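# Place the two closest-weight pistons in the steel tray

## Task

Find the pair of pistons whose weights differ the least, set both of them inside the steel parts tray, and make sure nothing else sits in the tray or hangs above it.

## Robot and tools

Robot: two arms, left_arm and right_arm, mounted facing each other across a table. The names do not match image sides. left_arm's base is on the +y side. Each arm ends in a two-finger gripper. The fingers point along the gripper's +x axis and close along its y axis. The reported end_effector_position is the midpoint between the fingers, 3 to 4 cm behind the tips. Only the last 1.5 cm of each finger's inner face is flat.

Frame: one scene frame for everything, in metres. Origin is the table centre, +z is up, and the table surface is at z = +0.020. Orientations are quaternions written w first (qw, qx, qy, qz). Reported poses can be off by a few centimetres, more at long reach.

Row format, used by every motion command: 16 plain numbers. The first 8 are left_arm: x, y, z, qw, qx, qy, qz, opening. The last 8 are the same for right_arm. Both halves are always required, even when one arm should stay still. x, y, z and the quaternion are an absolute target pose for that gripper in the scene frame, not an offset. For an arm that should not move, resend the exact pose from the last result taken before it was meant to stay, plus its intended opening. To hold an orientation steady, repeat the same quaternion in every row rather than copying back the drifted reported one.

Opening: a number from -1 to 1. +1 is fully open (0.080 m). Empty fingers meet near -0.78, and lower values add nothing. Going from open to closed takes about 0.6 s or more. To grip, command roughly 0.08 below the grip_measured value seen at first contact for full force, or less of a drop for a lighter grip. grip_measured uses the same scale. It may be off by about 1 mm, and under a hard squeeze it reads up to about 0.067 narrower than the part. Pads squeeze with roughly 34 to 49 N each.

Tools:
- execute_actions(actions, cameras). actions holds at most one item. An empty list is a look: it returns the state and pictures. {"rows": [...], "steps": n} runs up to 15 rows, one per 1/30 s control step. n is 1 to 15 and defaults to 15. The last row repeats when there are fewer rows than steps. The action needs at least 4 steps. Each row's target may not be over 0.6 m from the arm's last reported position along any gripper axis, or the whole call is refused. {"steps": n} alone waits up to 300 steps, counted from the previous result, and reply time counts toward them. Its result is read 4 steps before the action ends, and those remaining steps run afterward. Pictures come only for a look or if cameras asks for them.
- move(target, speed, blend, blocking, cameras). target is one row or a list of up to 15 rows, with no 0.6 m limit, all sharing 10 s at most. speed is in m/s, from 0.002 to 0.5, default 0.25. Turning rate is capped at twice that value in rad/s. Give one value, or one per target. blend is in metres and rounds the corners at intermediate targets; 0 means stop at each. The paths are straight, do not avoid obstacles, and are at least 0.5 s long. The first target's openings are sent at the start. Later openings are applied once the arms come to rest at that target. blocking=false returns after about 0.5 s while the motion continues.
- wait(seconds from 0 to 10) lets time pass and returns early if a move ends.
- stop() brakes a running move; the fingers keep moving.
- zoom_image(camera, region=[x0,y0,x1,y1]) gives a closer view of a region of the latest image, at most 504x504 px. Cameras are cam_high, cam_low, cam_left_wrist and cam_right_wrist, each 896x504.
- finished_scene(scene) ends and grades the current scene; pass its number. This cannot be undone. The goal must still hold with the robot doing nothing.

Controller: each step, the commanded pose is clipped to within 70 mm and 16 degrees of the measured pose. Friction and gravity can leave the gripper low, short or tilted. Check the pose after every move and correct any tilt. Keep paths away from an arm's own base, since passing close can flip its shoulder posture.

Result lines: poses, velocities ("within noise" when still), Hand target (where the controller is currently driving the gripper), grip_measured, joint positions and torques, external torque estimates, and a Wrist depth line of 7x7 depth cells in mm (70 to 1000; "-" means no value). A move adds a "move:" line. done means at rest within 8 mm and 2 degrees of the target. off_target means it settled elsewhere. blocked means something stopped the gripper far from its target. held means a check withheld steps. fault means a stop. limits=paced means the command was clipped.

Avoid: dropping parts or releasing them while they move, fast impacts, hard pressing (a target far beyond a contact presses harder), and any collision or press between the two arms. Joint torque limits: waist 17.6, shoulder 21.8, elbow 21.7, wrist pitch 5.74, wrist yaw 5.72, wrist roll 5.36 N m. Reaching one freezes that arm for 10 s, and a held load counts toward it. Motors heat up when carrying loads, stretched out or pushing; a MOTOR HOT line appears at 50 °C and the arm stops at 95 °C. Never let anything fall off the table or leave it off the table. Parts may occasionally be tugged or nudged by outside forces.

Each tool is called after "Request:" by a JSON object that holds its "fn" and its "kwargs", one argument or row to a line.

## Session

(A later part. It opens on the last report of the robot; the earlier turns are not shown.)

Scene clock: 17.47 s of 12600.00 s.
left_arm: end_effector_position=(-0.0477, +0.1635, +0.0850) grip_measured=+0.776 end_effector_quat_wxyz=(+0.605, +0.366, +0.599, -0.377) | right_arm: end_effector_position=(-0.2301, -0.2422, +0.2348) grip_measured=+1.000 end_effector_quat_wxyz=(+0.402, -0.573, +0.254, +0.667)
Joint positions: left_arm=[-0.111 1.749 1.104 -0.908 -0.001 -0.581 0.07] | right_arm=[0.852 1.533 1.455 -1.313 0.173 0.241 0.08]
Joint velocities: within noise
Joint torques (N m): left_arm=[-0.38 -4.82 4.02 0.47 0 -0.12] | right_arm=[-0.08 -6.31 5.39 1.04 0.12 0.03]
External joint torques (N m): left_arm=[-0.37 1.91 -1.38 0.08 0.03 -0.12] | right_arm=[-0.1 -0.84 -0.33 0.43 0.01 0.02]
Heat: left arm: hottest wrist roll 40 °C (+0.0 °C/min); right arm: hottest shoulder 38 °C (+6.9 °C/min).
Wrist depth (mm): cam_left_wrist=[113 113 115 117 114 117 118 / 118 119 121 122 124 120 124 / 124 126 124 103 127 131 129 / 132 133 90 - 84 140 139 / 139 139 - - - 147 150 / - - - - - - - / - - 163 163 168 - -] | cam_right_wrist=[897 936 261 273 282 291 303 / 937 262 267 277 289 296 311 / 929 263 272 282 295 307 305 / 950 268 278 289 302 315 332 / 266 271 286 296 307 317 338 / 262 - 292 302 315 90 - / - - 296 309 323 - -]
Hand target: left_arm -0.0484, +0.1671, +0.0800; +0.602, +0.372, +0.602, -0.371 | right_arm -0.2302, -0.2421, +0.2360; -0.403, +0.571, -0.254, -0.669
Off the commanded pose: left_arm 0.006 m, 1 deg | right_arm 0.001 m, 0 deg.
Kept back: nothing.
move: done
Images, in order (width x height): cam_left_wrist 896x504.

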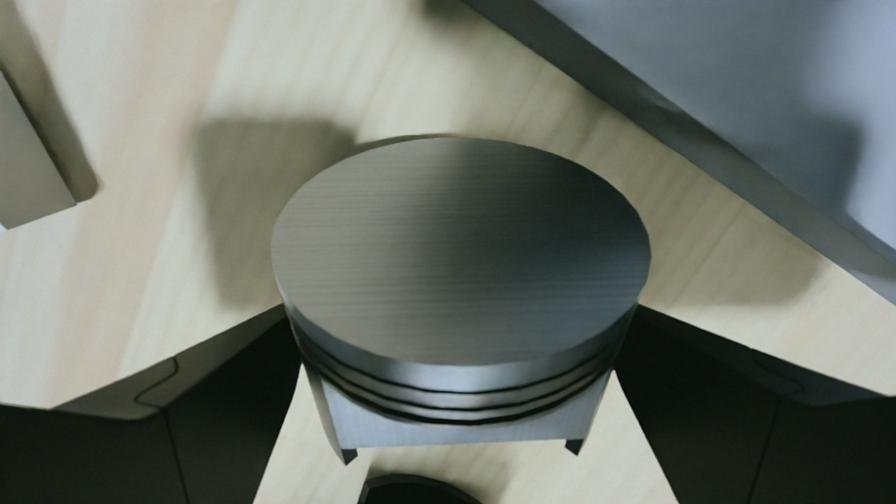

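Request:
{"fn": "move", "kwargs": {
  "target": [
    [-0.0485, 0.167, 0.18, 0.6016, 0.3716, 0.6016, -0.3716, 0.6, -0.2302, -0.2421, 0.2360, 0.403, -0.571, 0.254, 0.669, 1],
    [0.13, 0.19, 0.22, 0.6214,0.3374,0.6214,-0.3374, 0.6, -0.2302, -0.2421, 0.2360, 0.403, -0.571, 0.254, 0.669, 1]
  ],
  "speed": [0.1,0.2],
  "blend": [0.02,0]
}}

Scene clock: 20.23 s of 12600.00 s.
left_arm: end_effector_position=(+0.1287, +0.1925, +0.2183) grip_measured=+0.776 end_effector_quat_wxyz=(+0.621, +0.338, +0.623, -0.335) | right_arm: end_effector_position=(-0.2301, -0.2422, +0.2348) grip_measured=+1.000 end_effector_quat_wxyz=(+0.402, -0.573, +0.254, +0.667)
Joint positions: left_arm=[0.484 1.712 1.601 -1.466 -0.001 -0.101 0.07] | right_arm=[0.852 1.533 1.455 -1.313 0.173 0.241 0.08]
Joint velocities: within noise
Joint torques (N m): left_arm=[-0.05 -5.3 7.12 0.29 0.05 0.14] | right_arm=[0 -6.09 5.23 0.99 0.14 0.03]
External joint torques (N m): left_arm=[-0.02 1.54 1.4 -0.05 0.06 0.14] | right_arm=[-0.06 -0.68 -0.47 0.38 0.03 0.03]
Heat: left arm: hottest wrist roll 40 °C (+0.0 °C/min); right arm: hottest shoulder 38 °C (+5.9 °C/min).
Wrist depth (mm): cam_left_wrist=[226 175 177 180 236 240 236 / 241 183 188 189 247 252 255 / 252 196 108 103 114 269 268 / 241 269 90 - 83 287 285 / 288 285 - - - 301 309 / - - - - - - - / - - 326 344 349 - -] | cam_right_wrist=[906 921 261 272 282 290 303 / 917 261 266 276 288 296 313 / 941 263 274 283 293 307 306 / 943 268 277 288 302 314 331 / 266 272 284 296 307 318 337 / 260 - 291 304 313 90 - / - - 295 310 324 - -]
Hand target: left_arm +0.1300, +0.1901, +0.2200; +0.621, +0.337, +0.621, -0.337 | right_arm -0.2302, -0.2421, +0.2360; -0.403, +0.571, -0.254, -0.669
Off the commanded pose: left_arm 0.003 m, 0 deg | right_arm 0.001 m, 0 deg.
Kept back: nothing.
move: done

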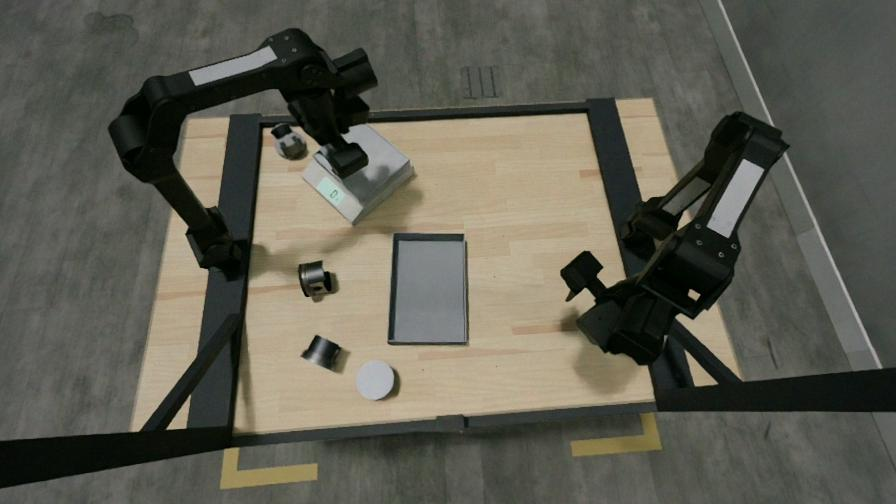

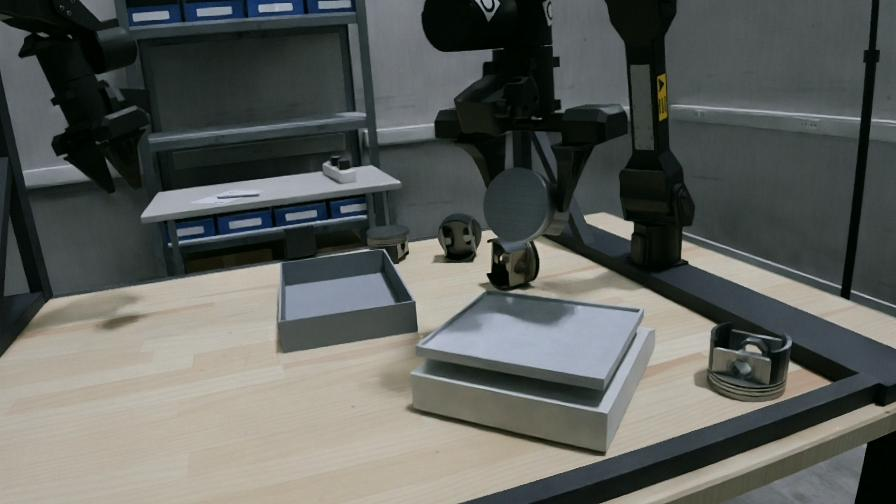

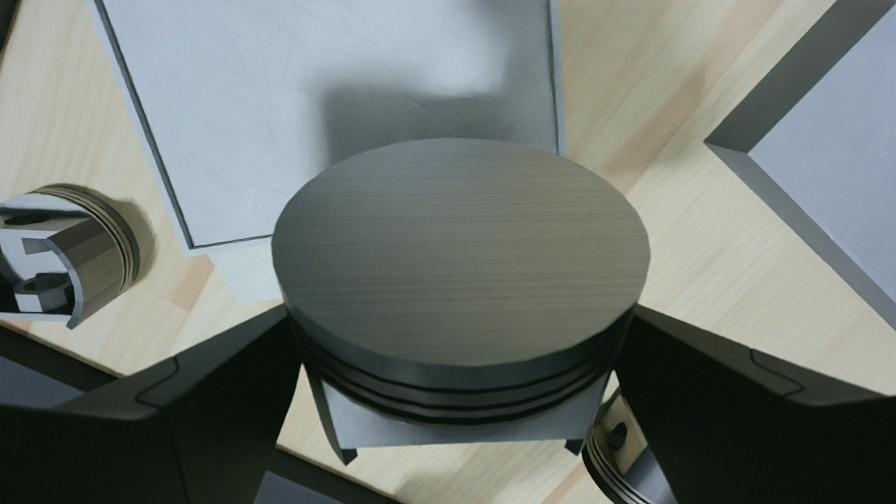

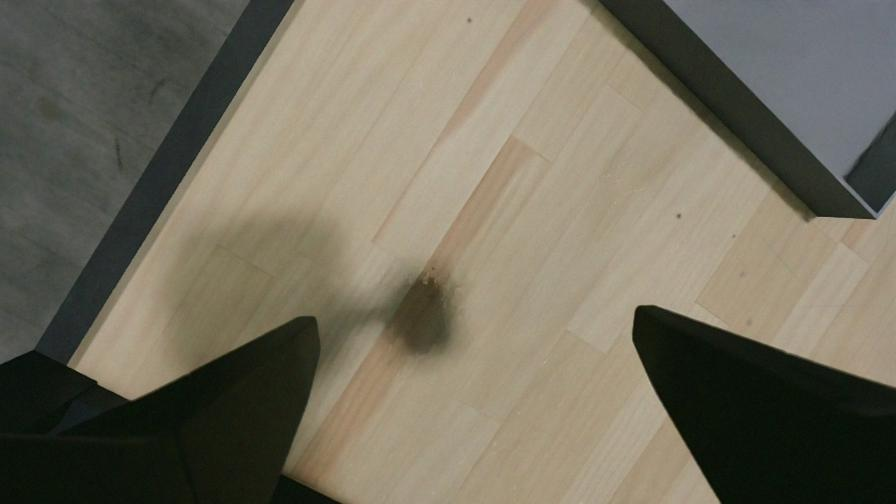

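Request:
{"fn": "move", "kwargs": {
  "target": [
    [0.213, 0.166, 0.22, 0.6485,0.282,0.6485,-0.282, 0.6, -0.2302, -0.2421, 0.2360, 0.403, -0.571, 0.254, 0.669, 1],
    [0.213, 0.166, 0.165, 0.6485,0.282,0.6485,-0.282, 0.6, -0.2302, -0.2421, 0.2360, 0.403, -0.571, 0.254, 0.669, 1]
  ],
  "speed": [0.15,0.08]
}}

Scene clock: 22.63 s of 12600.00 s.
left_arm: end_effector_position=(+0.2138, +0.1650, +0.1642) grip_measured=+0.776 end_effector_quat_wxyz=(+0.647, +0.284, +0.648, -0.283) | right_arm: end_effector_position=(-0.2301, -0.2422, +0.2348) grip_measured=+1.000 end_effector_quat_wxyz=(+0.402, -0.573, +0.254, +0.667)
Joint positions: left_arm=[0.653 1.973 1.721 -1.321 -0.001 -0.099 0.07] | right_arm=[0.852 1.533 1.455 -1.313 0.173 0.241 0.08]
Joint velocities: within noise
Joint torques (N m): left_arm=[-0.04 -8.82 4.8 0.49 0.02 -0.13] | right_arm=[0.13 -5.94 5.31 1.03 0.14 0.04]
External joint torques (N m): left_arm=[0.06 0.04 -0.99 0.14 0.03 -0.13] | right_arm=[0.14 -0.53 -0.38 0.41 0.03 0.03]
Heat: left arm: hottest wrist roll 40 °C (+0.0 °C/min); right arm: hottest shoulder 38 °C (+5.3 °C/min).
Wrist depth (mm): cam_left_wrist=[163 143 128 129 132 134 189 / 187 187 132 135 135 138 202 / 200 197 98 103 103 146 213 / 211 213 90 - 83 155 228 / 212 221 - - - 167 239 / - - - - - - - / - - 268 271 273 - -] | cam_right_wrist=[912 916 262 271 282 290 304 / 942 261 267 278 289 297 312 / 949 263 273 284 295 307 306 / 947 267 277 288 301 315 332 / 265 272 284 294 307 317 339 / 261 - 293 302 314 90 - / - - 296 308 323 - -]
Hand target: left_arm +0.2130, +0.1660, +0.1650; +0.648, +0.282, +0.649, -0.282 | right_arm -0.2302, -0.2421, +0.2360; -0.403, +0.571, -0.254, -0.669
Off the commanded pose: left_arm 0.002 m, 0 deg | right_arm 0.001 m, 0 deg.
Kept back: nothing.
move: done

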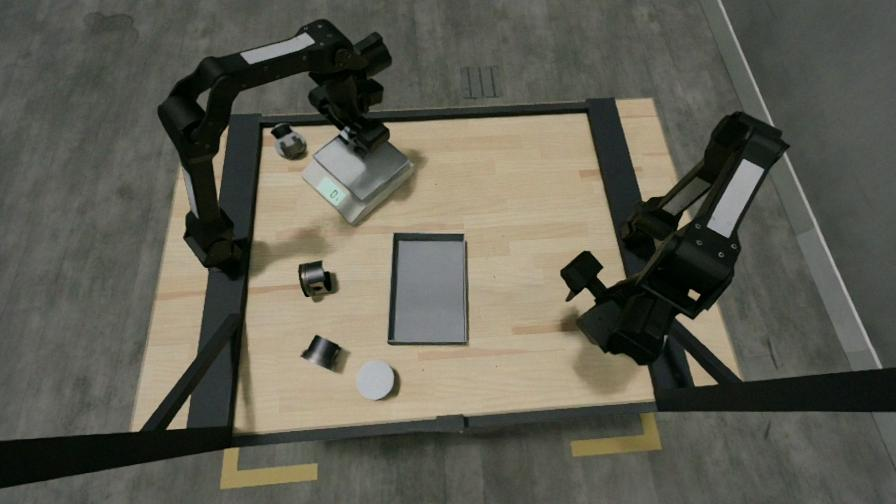

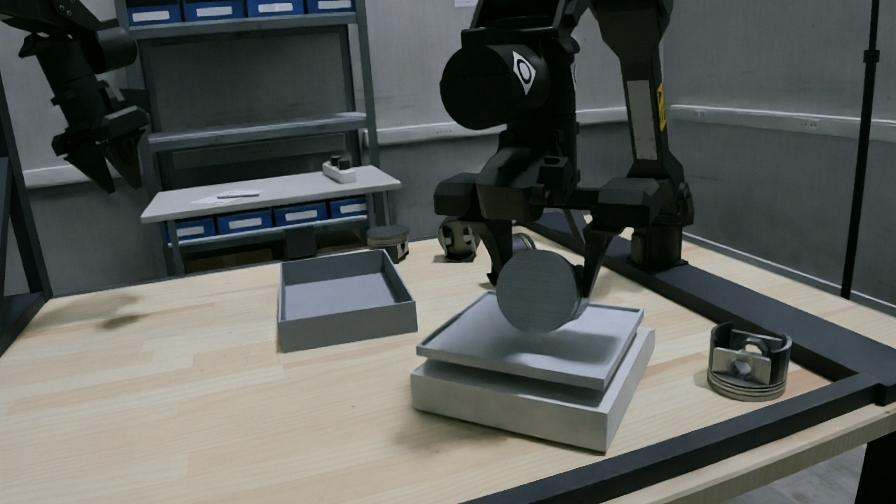

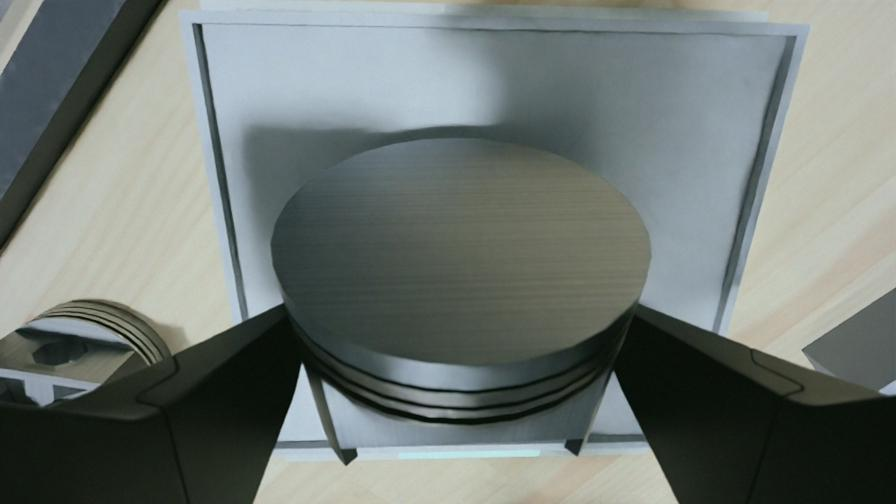

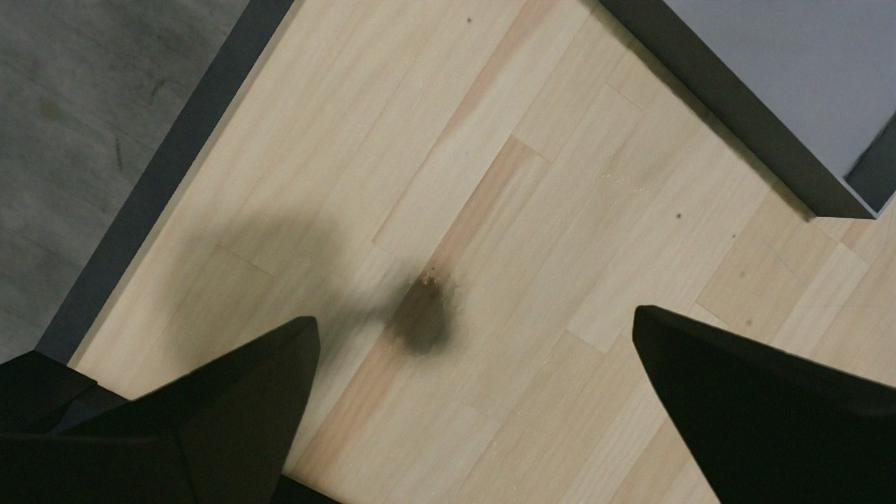

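Request:
{"fn": "move", "kwargs": {
  "target": [
    [0.207, 0.161, 0.158, 0.6485,0.282,0.6485,-0.282, 0.6, -0.2302, -0.2421, 0.2360, 0.403, -0.571, 0.254, 0.669, 1]
  ],
  "speed": [0.05]
}}

Scene clock: 23.60 s of 12600.00 s.
left_arm: end_effector_position=(+0.2088, +0.1607, +0.1581) grip_measured=+0.776 end_effector_quat_wxyz=(+0.649, +0.283, +0.648, -0.282) | right_arm: end_effector_position=(-0.2301, -0.2422, +0.2348) grip_measured=+1.000 end_effector_quat_wxyz=(+0.402, -0.573, +0.254, +0.667)
Joint positions: left_arm=[0.635 1.973 1.696 -1.294 -0.001 -0.119 0.07] | right_arm=[0.852 1.533 1.455 -1.313 0.173 0.241 0.08]
Joint velocities: within noise
Joint torques (N m): left_arm=[-0.38 -8.52 4.76 0.48 0.02 -0.13] | right_arm=[-0.11 -6.02 5.48 1.06 0.14 0.02]
External joint torques (N m): left_arm=[-0.32 0.37 -1.04 0.13 0.03 -0.13] | right_arm=[-0.14 -0.56 -0.27 0.43 0.03 0.02]
Heat: left arm: hottest wrist roll 40 °C (+0.0 °C/min); right arm: hottest shoulder 38 °C (+5.1 °C/min).
Wrist depth (mm): cam_left_wrist=[- 119 122 124 126 127 184 / 183 125 127 130 130 132 195 / 194 134 108 103 103 139 207 / 205 200 90 - 84 149 220 / 211 215 - - - 158 231 / - - - - - - - / - - 257 263 265 - -] | cam_right_wrist=[911 928 261 271 281 291 304 / 927 262 267 277 288 295 312 / 950 263 272 284 294 306 307 / 946 269 279 288 303 316 332 / 265 270 284 296 306 316 339 / 262 - 291 303 315 90 - / - - 295 309 322 - -]
Hand target: left_arm +0.2070, +0.1610, +0.1580; +0.648, +0.282, +0.648, -0.282 | right_arm -0.2302, -0.2421, +0.2360; -0.403, +0.571, -0.254, -0.669
Off the commanded pose: left_arm 0.002 m, 0 deg | right_arm 0.001 m, 0 deg.
Kept back: nothing.
move: done

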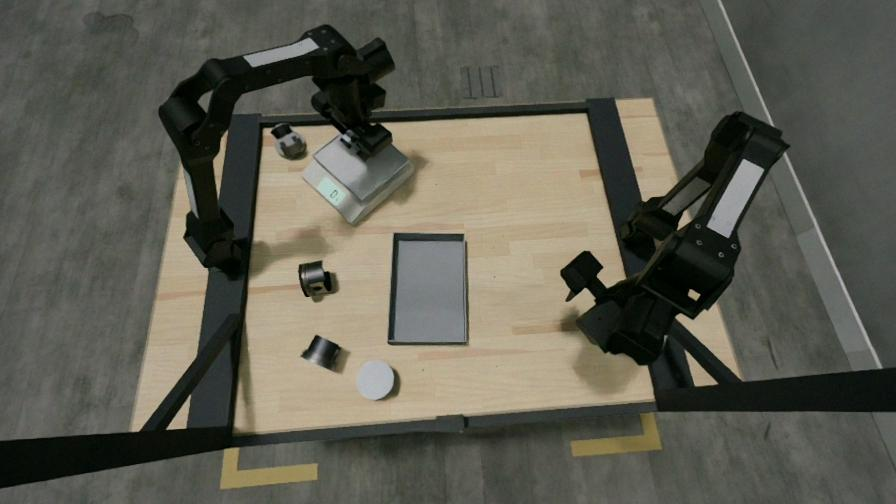

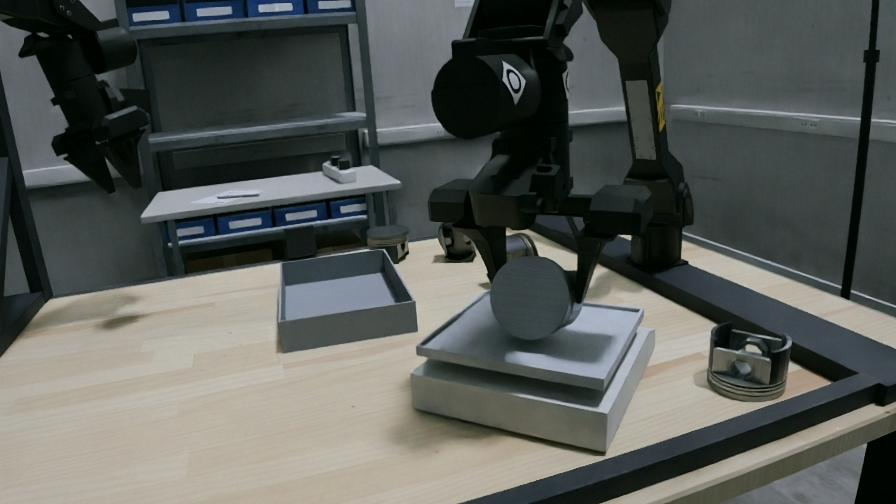

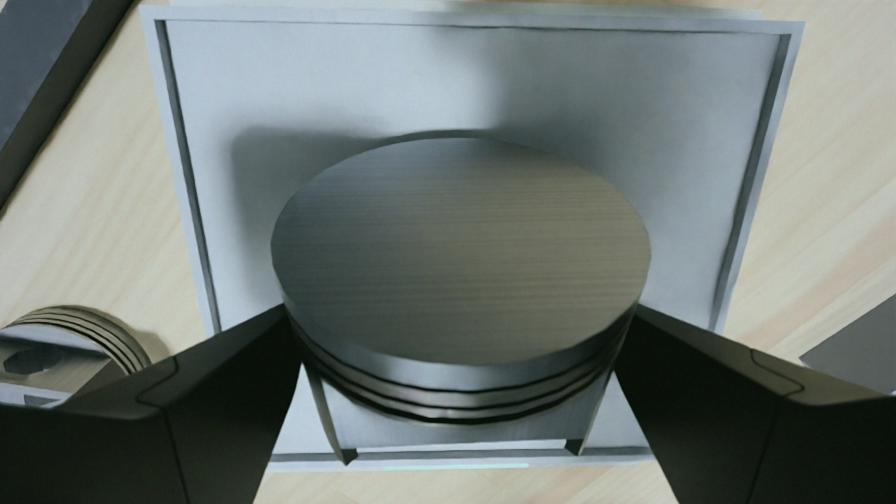

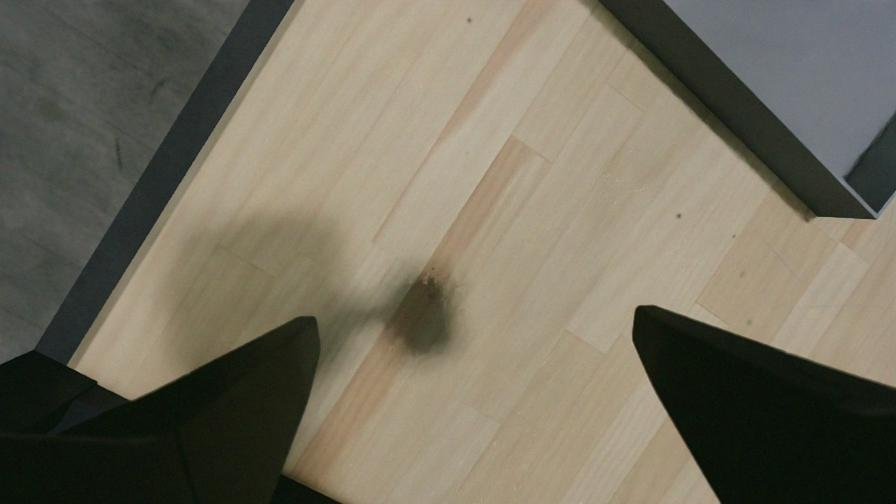

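Request:
{"fn": "zoom_image", "kwargs": {
  "camera": "cam_low",
  "region": [400, 230, 660, 390]
}}

Request:
{"fn": "zoom_image", "kwargs": {
  "camera": "cam_high",
  "region": [290, 110, 430, 230]
}}

Scaled by 1.938.

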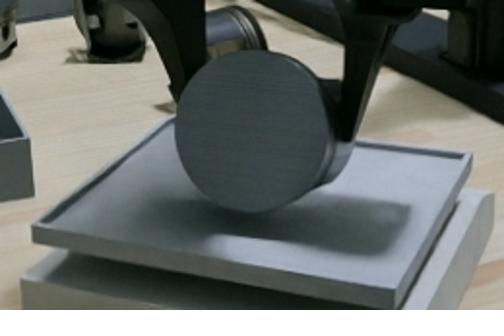

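Scaled by 3.600.

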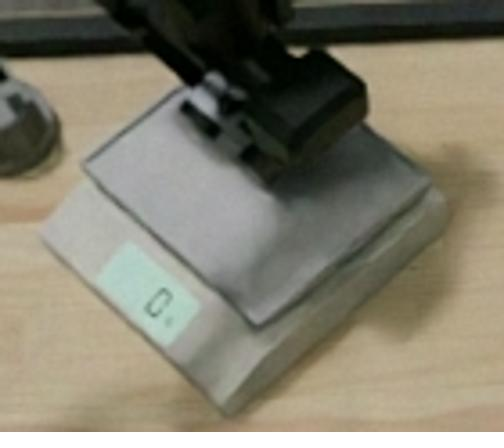

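Request:
{"fn": "move", "kwargs": {
  "target": [
    [0.207, 0.161, 0.152, 0.6485,0.282,0.6485,-0.282, 0.6, -0.2302, -0.2421, 0.2360, 0.403, -0.571, 0.254, 0.669, 1]
  ],
  "speed": [0.03],
  "cameras": ["cam_high","cam_low"]
}}

Request:
{"fn": "zoom_image", "kwargs": {
  "camera": "cam_high",
  "region": [290, 110, 430, 230]
}}

Request:
{"fn": "zoom_image", "kwargs": {
  "camera": "cam_low",
  "region": [400, 230, 660, 390]
}}

Scene clock: 24.57 s of 12600.00 s.
left_arm: end_effector_position=(+0.2088, +0.1607, +0.1525) grip_measured=+0.776 end_effector_quat_wxyz=(+0.649, +0.282, +0.648, -0.282) | right_arm: end_effector_position=(-0.2301, -0.2422, +0.2348) grip_measured=+1.000 end_effector_quat_wxyz=(+0.402, -0.573, +0.254, +0.667)
Joint positions: left_arm=[0.635 1.973 1.674 -1.27 -0.001 -0.12 0.07] | right_arm=[0.852 1.533 1.455 -1.313 0.173 0.241 0.08]
Joint velocities: within noise
Joint torques (N m): left_arm=[-0.35 -8.35 4.77 0.48 0.03 -0.13] | right_arm=[0.01 -6.15 5.31 0.99 0.1 0.05]
External joint torques (N m): left_arm=[-0.38 0.47 -0.99 0.14 0.04 -0.13] | right_arm=[0.01 -0.71 -0.42 0.37 -0.01 0.05]
Heat: left arm: hottest wrist roll 40 °C (+0.0 °C/min); right arm: hottest shoulder 38 °C (+4.9 °C/min).
Wrist depth (mm): cam_left_wrist=[- 114 117 118 121 122 178 / 178 121 122 124 126 126 190 / 188 128 108 103 114 134 201 / 199 136 90 - 83 142 214 / 206 206 - - - 151 225 / - - - - - - - / - - 251 255 258 - -] | cam_right_wrist=[909 923 261 271 281 291 303 / 921 262 267 278 290 296 313 / 937 263 273 282 294 307 305 / 943 267 277 289 302 315 331 / 265 271 285 297 307 317 341 / 261 - 292 302 313 90 - / - - 298 309 324 - -]
Hand target: left_arm +0.2070, +0.1610, +0.1520; +0.648, +0.282, +0.649, -0.282 | right_arm -0.2302, -0.2421, +0.2360; -0.403, +0.571, -0.254, -0.669
Off the commanded pose: left_arm 0.002 m, 0 deg | right_arm 0.001 m, 0 deg.
Kept back: nothing.
move: done
Images, in order (width x height): cam_high 896x504, cam_low 896x504.

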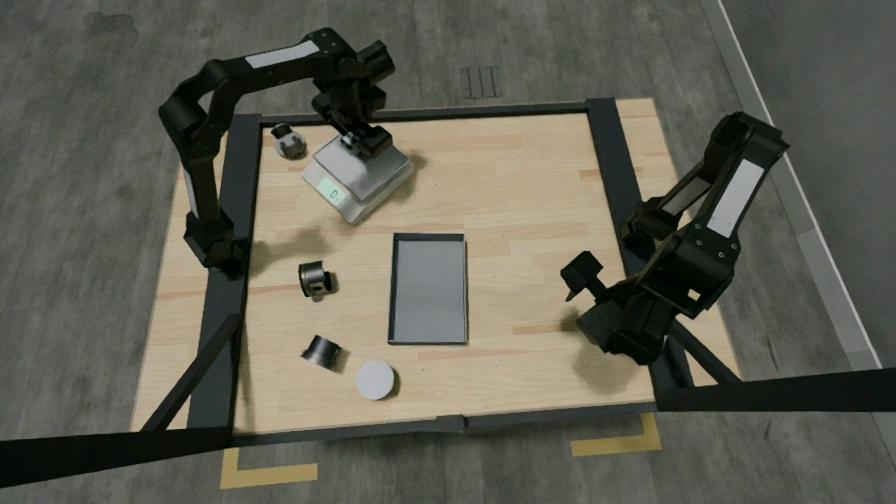

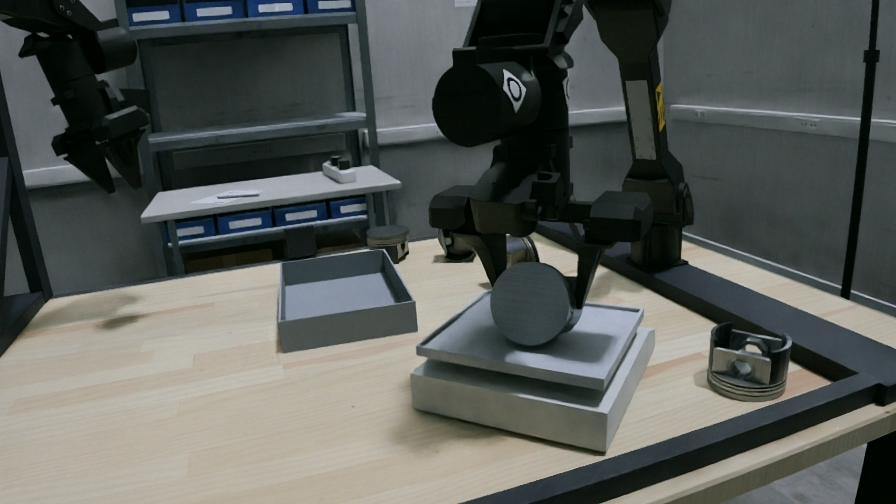

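Scaled by 3.600.

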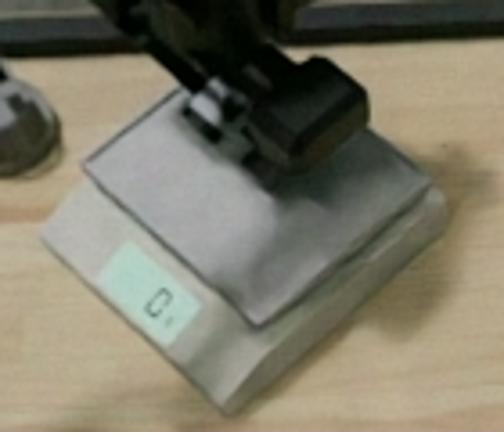

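Scaled by 1.938.

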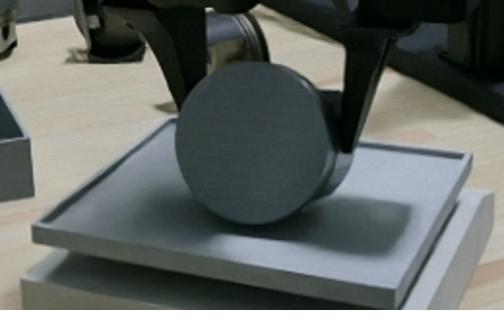

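Request:
{"fn": "move", "kwargs": {
  "target": [
    [0.207, 0.161, 0.147, 0.6485,0.282,0.6485,-0.282, 0.6, -0.2302, -0.2421, 0.2360, 0.403, -0.571, 0.254, 0.669, 1]
  ],
  "speed": [0.03],
  "cameras": ["cam_high","cam_low"]
}}

Request:
{"fn": "zoom_image", "kwargs": {
  "camera": "cam_high",
  "region": [290, 110, 430, 230]
}}

Request:
{"fn": "zoom_image", "kwargs": {
  "camera": "cam_low",
  "region": [400, 230, 660, 390]
}}

Scene clock: 25.50 s of 12600.00 s.
left_arm: end_effector_position=(+0.2087, +0.1608, +0.1490) grip_measured=+0.776 end_effector_quat_wxyz=(+0.649, +0.282, +0.648, -0.282) | right_arm: end_effector_position=(-0.2301, -0.2422, +0.2348) grip_measured=+1.000 end_effector_quat_wxyz=(+0.402, -0.573, +0.254, +0.667)
Joint positions: left_arm=[0.635 1.973 1.661 -1.256 -0.001 -0.12 0.07] | right_arm=[0.852 1.533 1.455 -1.313 0.173 0.241 0.08]
Joint velocities: within noise
Joint torques (N m): left_arm=[-0.35 -8.19 4.29 0.83 0.03 -0.13] | right_arm=[0.07 -6.07 5.28 1.01 0.15 0.06]
External joint torques (N m): left_arm=[-0.35 0.66 -1.55 0.44 0.04 -0.13] | right_arm=[0.07 -0.66 -0.42 0.4 0.04 0.06]
Heat: left arm: hottest wrist roll 40 °C (+0.0 °C/min); right arm: hottest shoulder 38 °C (+4.7 °C/min).
Wrist depth (mm): cam_left_wrist=[- 112 116 117 118 118 176 / 176 118 122 121 123 125 186 / 186 126 108 103 114 132 198 / 196 134 90 - 83 140 211 / 203 205 - - - 145 224 / - - - - - - - / - - 164 166 219 - -] | cam_right_wrist=[913 926 263 271 282 291 304 / 927 262 267 279 289 296 313 / 944 263 273 283 296 310 306 / 946 268 277 288 301 315 330 / 265 271 285 296 307 318 340 / 262 - 292 303 315 90 - / - - 296 310 323 - -]
Hand target: left_arm +0.2070, +0.1610, +0.1470; +0.648, +0.282, +0.649, -0.282 | right_arm -0.2302, -0.2421, +0.2360; -0.403, +0.571, -0.254, -0.669
Off the commanded pose: left_arm 0.003 m, 0 deg | right_arm 0.001 m, 0 deg.
Kept back: nothing.
move: done
Images, in order (width x height): cam_high 896x504, cam_low 896x504.

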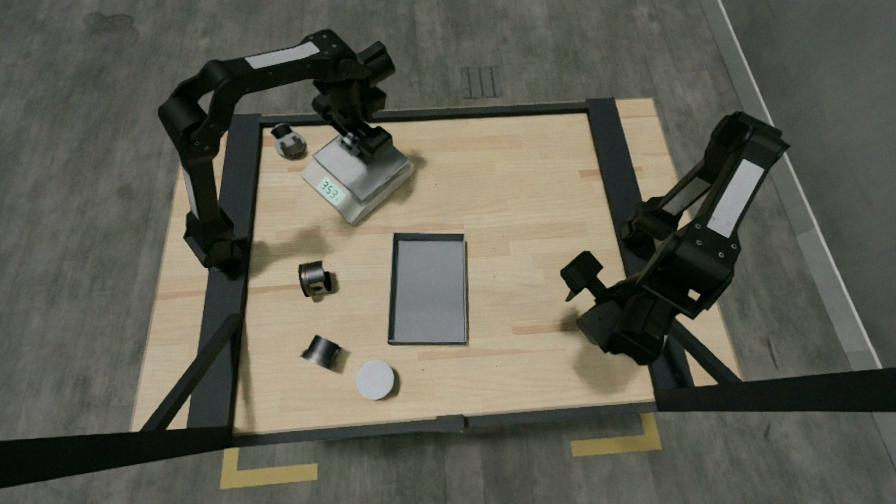

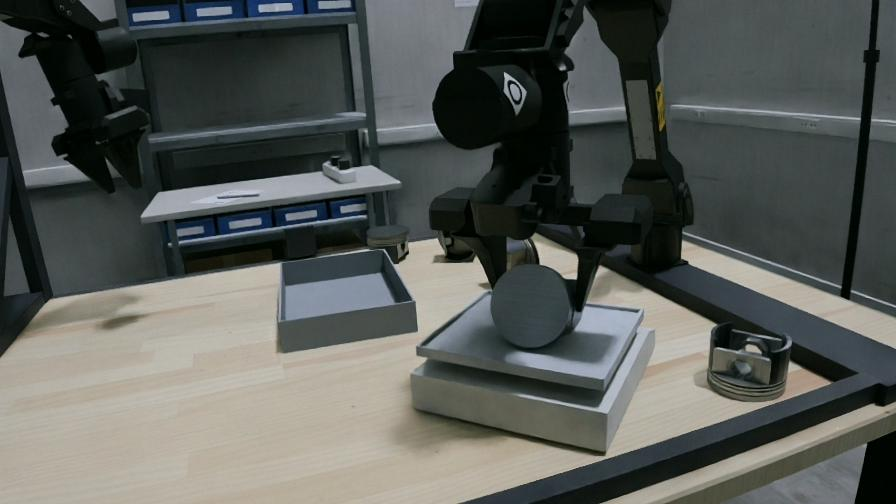

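Scaled by 3.600.

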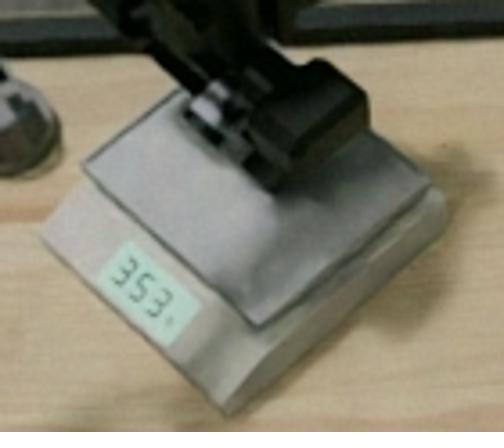

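Scaled by 1.938.

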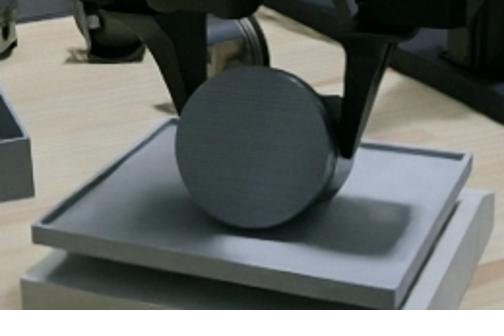

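Request:
{"fn": "move", "kwargs": {
  "target": [
    [0.207, 0.161, 0.1485, 0.6485,0.282,0.6485,-0.282, 1, -0.2302, -0.2421, 0.2360, 0.403, -0.571, 0.254, 0.669, 1]
  ],
  "speed": [0.03],
  "cameras": ["cam_high","cam_left_wrist"]
}}

Request:
{"fn": "zoom_image", "kwargs": {
  "camera": "cam_high",
  "region": [290, 110, 430, 230]
}}

Scene clock: 26.43 s of 12600.00 s.
left_arm: end_effector_position=(+0.2090, +0.1604, +0.1489) grip_measured=+1.000 end_effector_quat_wxyz=(+0.650, +0.282, +0.647, -0.283) | right_arm: end_effector_position=(-0.2301, -0.2422, +0.2348) grip_measured=+1.000 end_effector_quat_wxyz=(+0.402, -0.573, +0.254, +0.667)
Joint positions: left_arm=[0.635 1.973 1.66 -1.253 -0.001 -0.12 0.08] | right_arm=[0.852 1.533 1.455 -1.313 0.173 0.241 0.08]
Joint velocities: within noise
Joint torques (N m): left_arm=[-0.33 -8.29 4.92 0.3 0.02 -0.12] | right_arm=[-0.14 -6.12 5.39 1.03 0.12 0.04]
External joint torques (N m): left_arm=[-0.37 0.54 -0.86 -0.06 0.03 -0.12] | right_arm=[-0.12 -0.78 -0.27 0.42 0 0.03]
Heat: left arm: hottest wrist roll 40 °C (+0.0 °C/min); right arm: hottest shoulder 38 °C (+4.5 °C/min).
Wrist depth (mm): cam_left_wrist=[- 112 116 117 118 119 176 / 175 118 120 121 122 124 186 / 184 124 123 105 127 131 198 / 196 132 92 - 86 139 211 / 204 204 - - - 144 224 / - - - - - 87 - / - - 163 164 168 - -] | cam_right_wrist=[901 925 262 272 283 290 304 / 908 261 268 277 290 296 313 / 949 262 274 283 294 307 307 / 948 268 278 289 302 315 331 / 266 273 285 296 308 318 338 / 262 - 291 303 315 90 - / - - 297 310 321 - -]
Hand target: left_arm +0.2070, +0.1609, +0.1485; +0.648, +0.282, +0.648, -0.282 | right_arm -0.2302, -0.2421, +0.2360; -0.403, +0.571, -0.254, -0.669
Off the commanded pose: left_arm 0.002 m, 0 deg | right_arm 0.001 m, 0 deg.
Kept back: nothing.
move: done
Images, in order (width x height): cam_high 896x504, cam_left_wrist 896x504.

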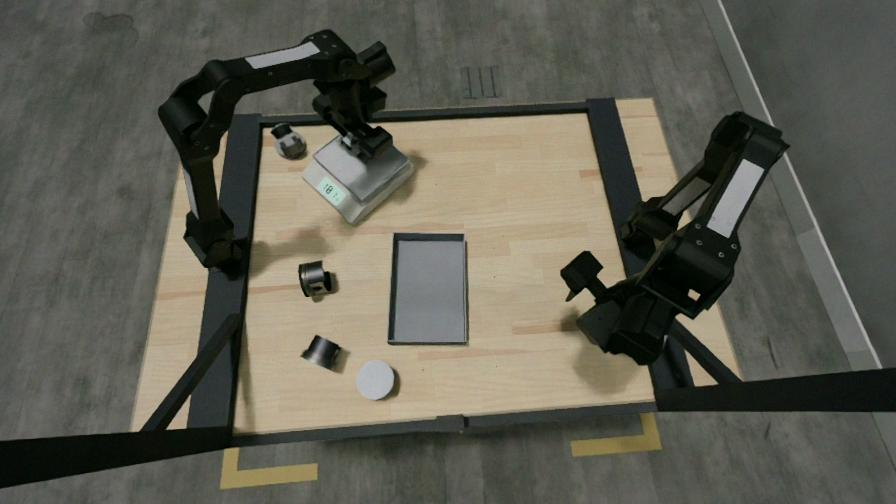

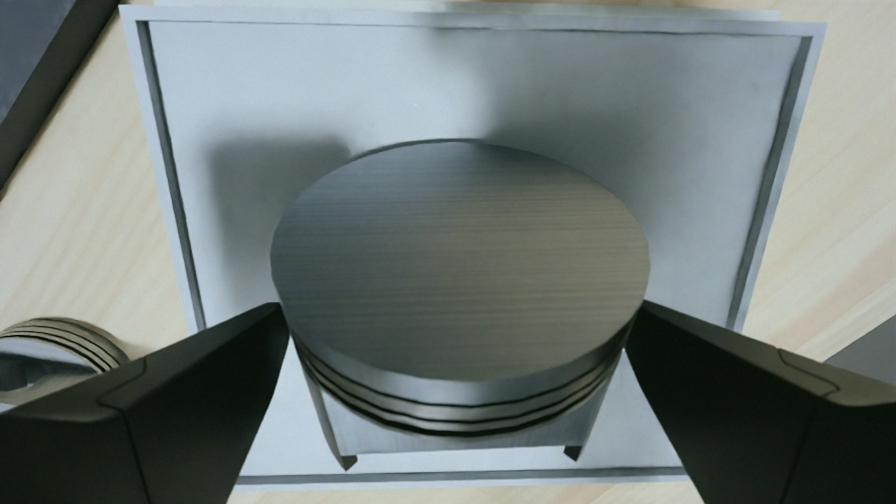

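Scaled by 3.600.

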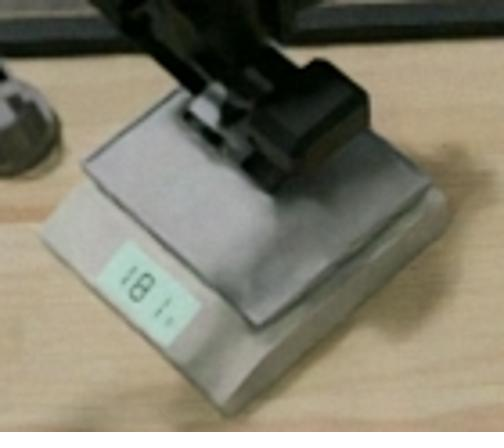

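Request:
{"fn": "wait", "kwargs": {
  "seconds": 1,
  "cameras": ["cam_high"]
}}

Request:
{"fn": "zoom_image", "kwargs": {
  "camera": "cam_high",
  "region": [310, 170, 350, 210]
}}

Scene clock: 27.57 s of 12600.00 s.
left_arm: end_effector_position=(+0.2090, +0.1604, +0.1489) grip_measured=+1.000 end_effector_quat_wxyz=(+0.650, +0.282, +0.647, -0.283) | right_arm: end_effector_position=(-0.2301, -0.2422, +0.2348) grip_measured=+1.000 end_effector_quat_wxyz=(+0.402, -0.573, +0.254, +0.667)
Joint positions: left_arm=[0.635 1.973 1.66 -1.254 -0.001 -0.12 0.08] | right_arm=[0.852 1.533 1.455 -1.313 0.173 0.241 0.08]
Joint velocities: within noise
Joint torques (N m): left_arm=[-0.34 -8.25 4.93 0.29 0.03 -0.13] | right_arm=[-0.02 -6.11 5.31 1.02 0.15 0.03]
External joint torques (N m): left_arm=[-0.35 0.54 -0.8 -0.05 0.04 -0.13] | right_arm=[-0.04 -0.67 -0.37 0.43 0.04 0.02]
Heat: left arm: hottest wrist roll 40 °C (+0.0 °C/min); right arm: hottest shoulder 38 °C (+4.4 °C/min).
Wrist depth (mm): cam_left_wrist=[- 111 116 117 118 119 176 / 175 117 120 120 123 124 186 / 185 124 123 105 127 131 197 / 196 132 92 - 86 139 211 / 204 204 - - - 145 224 / - - - - - 87 - / - - 163 165 168 - -] | cam_right_wrist=[908 928 262 271 282 291 304 / 914 262 267 277 287 294 311 / 936 263 274 283 296 307 305 / 951 267 277 289 302 316 333 / 266 272 286 296 306 318 340 / 262 - 292 303 314 90 - / - - 297 309 325 - -]
Hand target: left_arm +0.2070, +0.1610, +0.1485; +0.648, +0.282, +0.648, -0.282 | right_arm -0.2302, -0.2421, +0.2360; -0.403, +0.571, -0.254, -0.669
Off the commanded pose: left_arm 0.002 m, 0 deg | right_arm 0.001 m, 0 deg.
Steps of this call (1-34: nothing new was sent). Readings (end_effector_position of left_arm | right_arm):
1: (+0.2090, +0.1604, +0.1489) | (-0.2301, -0.2422, +0.2348)
2: (+0.2090, +0.1604, +0.1489) | (-0.2301, -0.2422, +0.2348)
4: (+0.2090, +0.1604, +0.1489) | (-0.2301, -0.2422, +0.2348)
8: (+0.2090, +0.1604, +0.1489) | (-0.2301, -0.2422, +0.2348)
34: the state above
Images, in order (width x height): cam_high 896x504.

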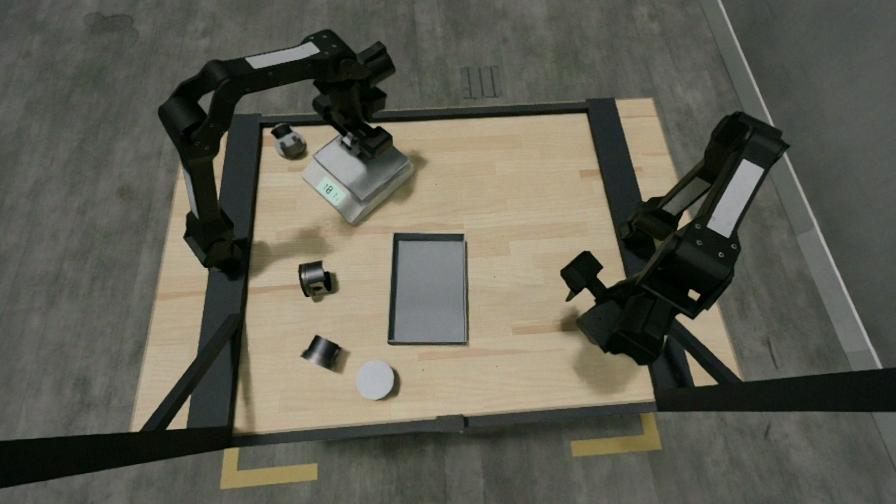

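Scaled by 12.600.

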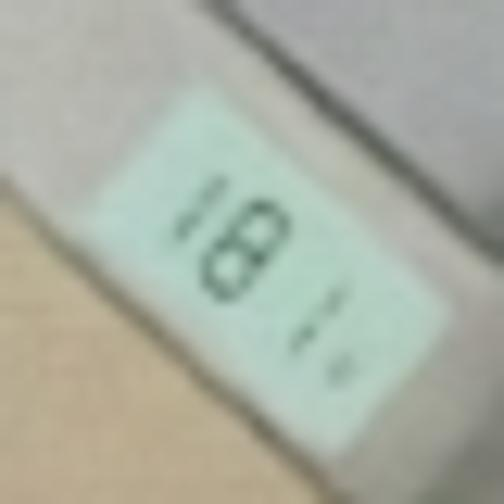

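Request:
{"fn": "move", "kwargs": {
  "target": [
    [0.207, 0.161, 0.1485, 0.6485,0.282,0.6485,-0.282, 0.6, -0.2302, -0.2421, 0.2360, 0.403, -0.571, 0.254, 0.669, 1],
    [0.207, 0.161, 0.21, 0.6485,0.282,0.6485,-0.282, 0.6, -0.2302, -0.2421, 0.2360, 0.403, -0.571, 0.254, 0.669, 1],
    [0.05, 0.2, 0.21, 0.63,0.32,0.63,-0.32, 0.6, -0.2302, -0.2421, 0.2360, 0.403, -0.571, 0.254, 0.669, 1],
    [-0.0485, 0.167, 0.16, 0.6016, 0.3716, 0.6016, -0.3716, 0.6, -0.2302, -0.2421, 0.2360, 0.403, -0.571, 0.254, 0.669, 1],
    [-0.0485, 0.167, 0.082, 0.6016, 0.3716, 0.6016, -0.3716, 0.6, -0.2302, -0.2421, 0.2360, 0.403, -0.571, 0.254, 0.669, 1]
  ],
  "speed": [0.1,0.15,0.25,0.2,0.08],
  "blend": [0,0.03,0.03,0.02,0],
  "cameras": ["cam_high","cam_left_wrist"]
}}

Scene clock: 31.70 s of 12600.00 s.
left_arm: end_effector_position=(-0.0481, +0.1644, +0.0856) grip_measured=+0.777 end_effector_quat_wxyz=(+0.603, +0.368, +0.600, -0.376) | right_arm: end_effector_position=(-0.2301, -0.2422, +0.2348) grip_measured=+1.000 end_effector_quat_wxyz=(+0.402, -0.573, +0.254, +0.667)
Joint positions: left_arm=[-0.113 1.749 1.107 -0.916 0.001 -0.58 0.07] | right_arm=[0.852 1.533 1.455 -1.313 0.173 0.241 0.08]
Joint velocities: within noise
Joint torques (N m): left_arm=[-0.29 -5.25 4.21 0.48 -0.06 -0.13] | right_arm=[0.17 -6.11 5.32 1.01 0.14 0.05]
External joint torques (N m): left_arm=[-0.24 1.52 -1.15 0.12 -0.04 -0.13] | right_arm=[0.17 -0.69 -0.36 0.41 0.03 0.05]
Heat: left arm: hottest wrist roll 40 °C (+0.0 °C/min); right arm: hottest shoulder 38 °C (+3.8 °C/min).
Wrist depth (mm): cam_left_wrist=[113 113 115 116 117 117 118 / 118 119 121 122 124 121 124 / 125 125 124 101 128 132 128 / 132 133 92 - 86 140 141 / 140 139 - - - 147 150 / - - - - - - - / - - 164 165 169 - -] | cam_right_wrist=[915 913 261 272 282 291 304 / 930 262 267 277 289 296 311 / 942 263 273 283 294 308 305 / 945 268 278 289 303 315 331 / 265 271 285 297 307 317 339 / 263 - 292 302 316 90 - / - - 295 308 324 - -]
Hand target: left_arm -0.0485, +0.1670, +0.0820; +0.602, +0.372, +0.601, -0.372 | right_arm -0.2302, -0.2421, +0.2360; -0.403, +0.571, -0.254, -0.669
Off the commanded pose: left_arm 0.004 m, 1 deg | right_arm 0.001 m, 0 deg.
Kept back: nothing.
move: done
Images, in order (width x height): cam_high 896x504, cam_left_wrist 896x504.

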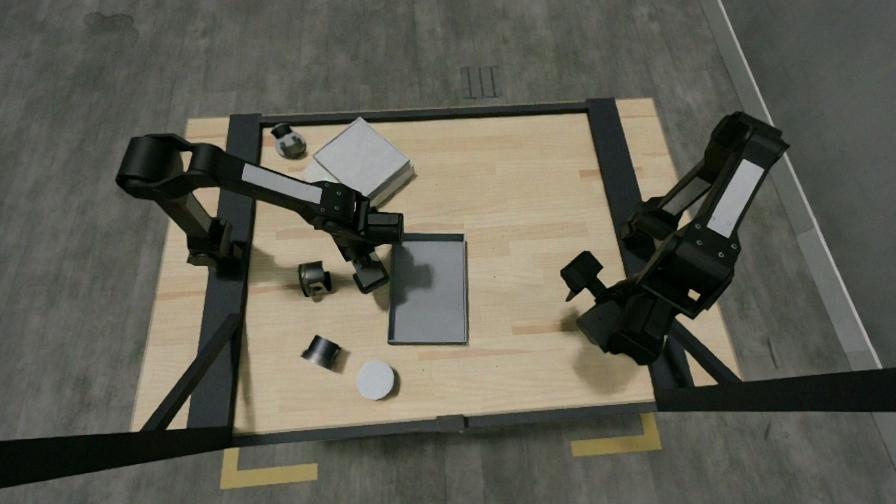

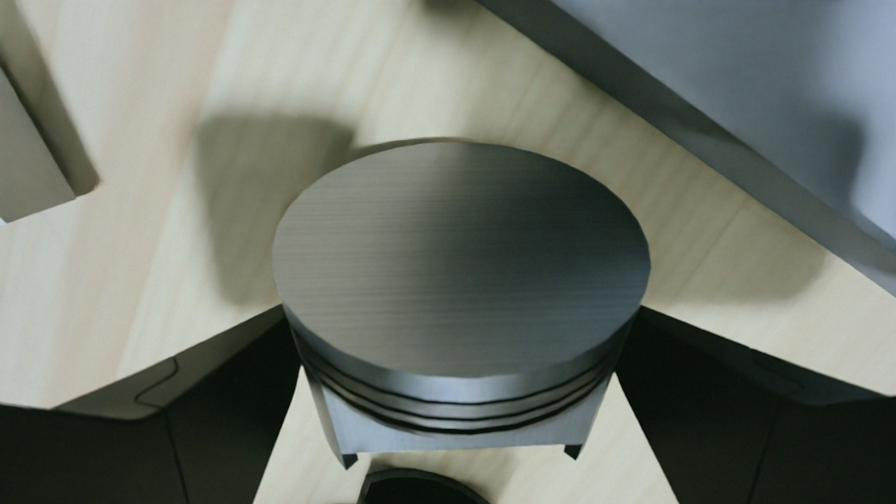

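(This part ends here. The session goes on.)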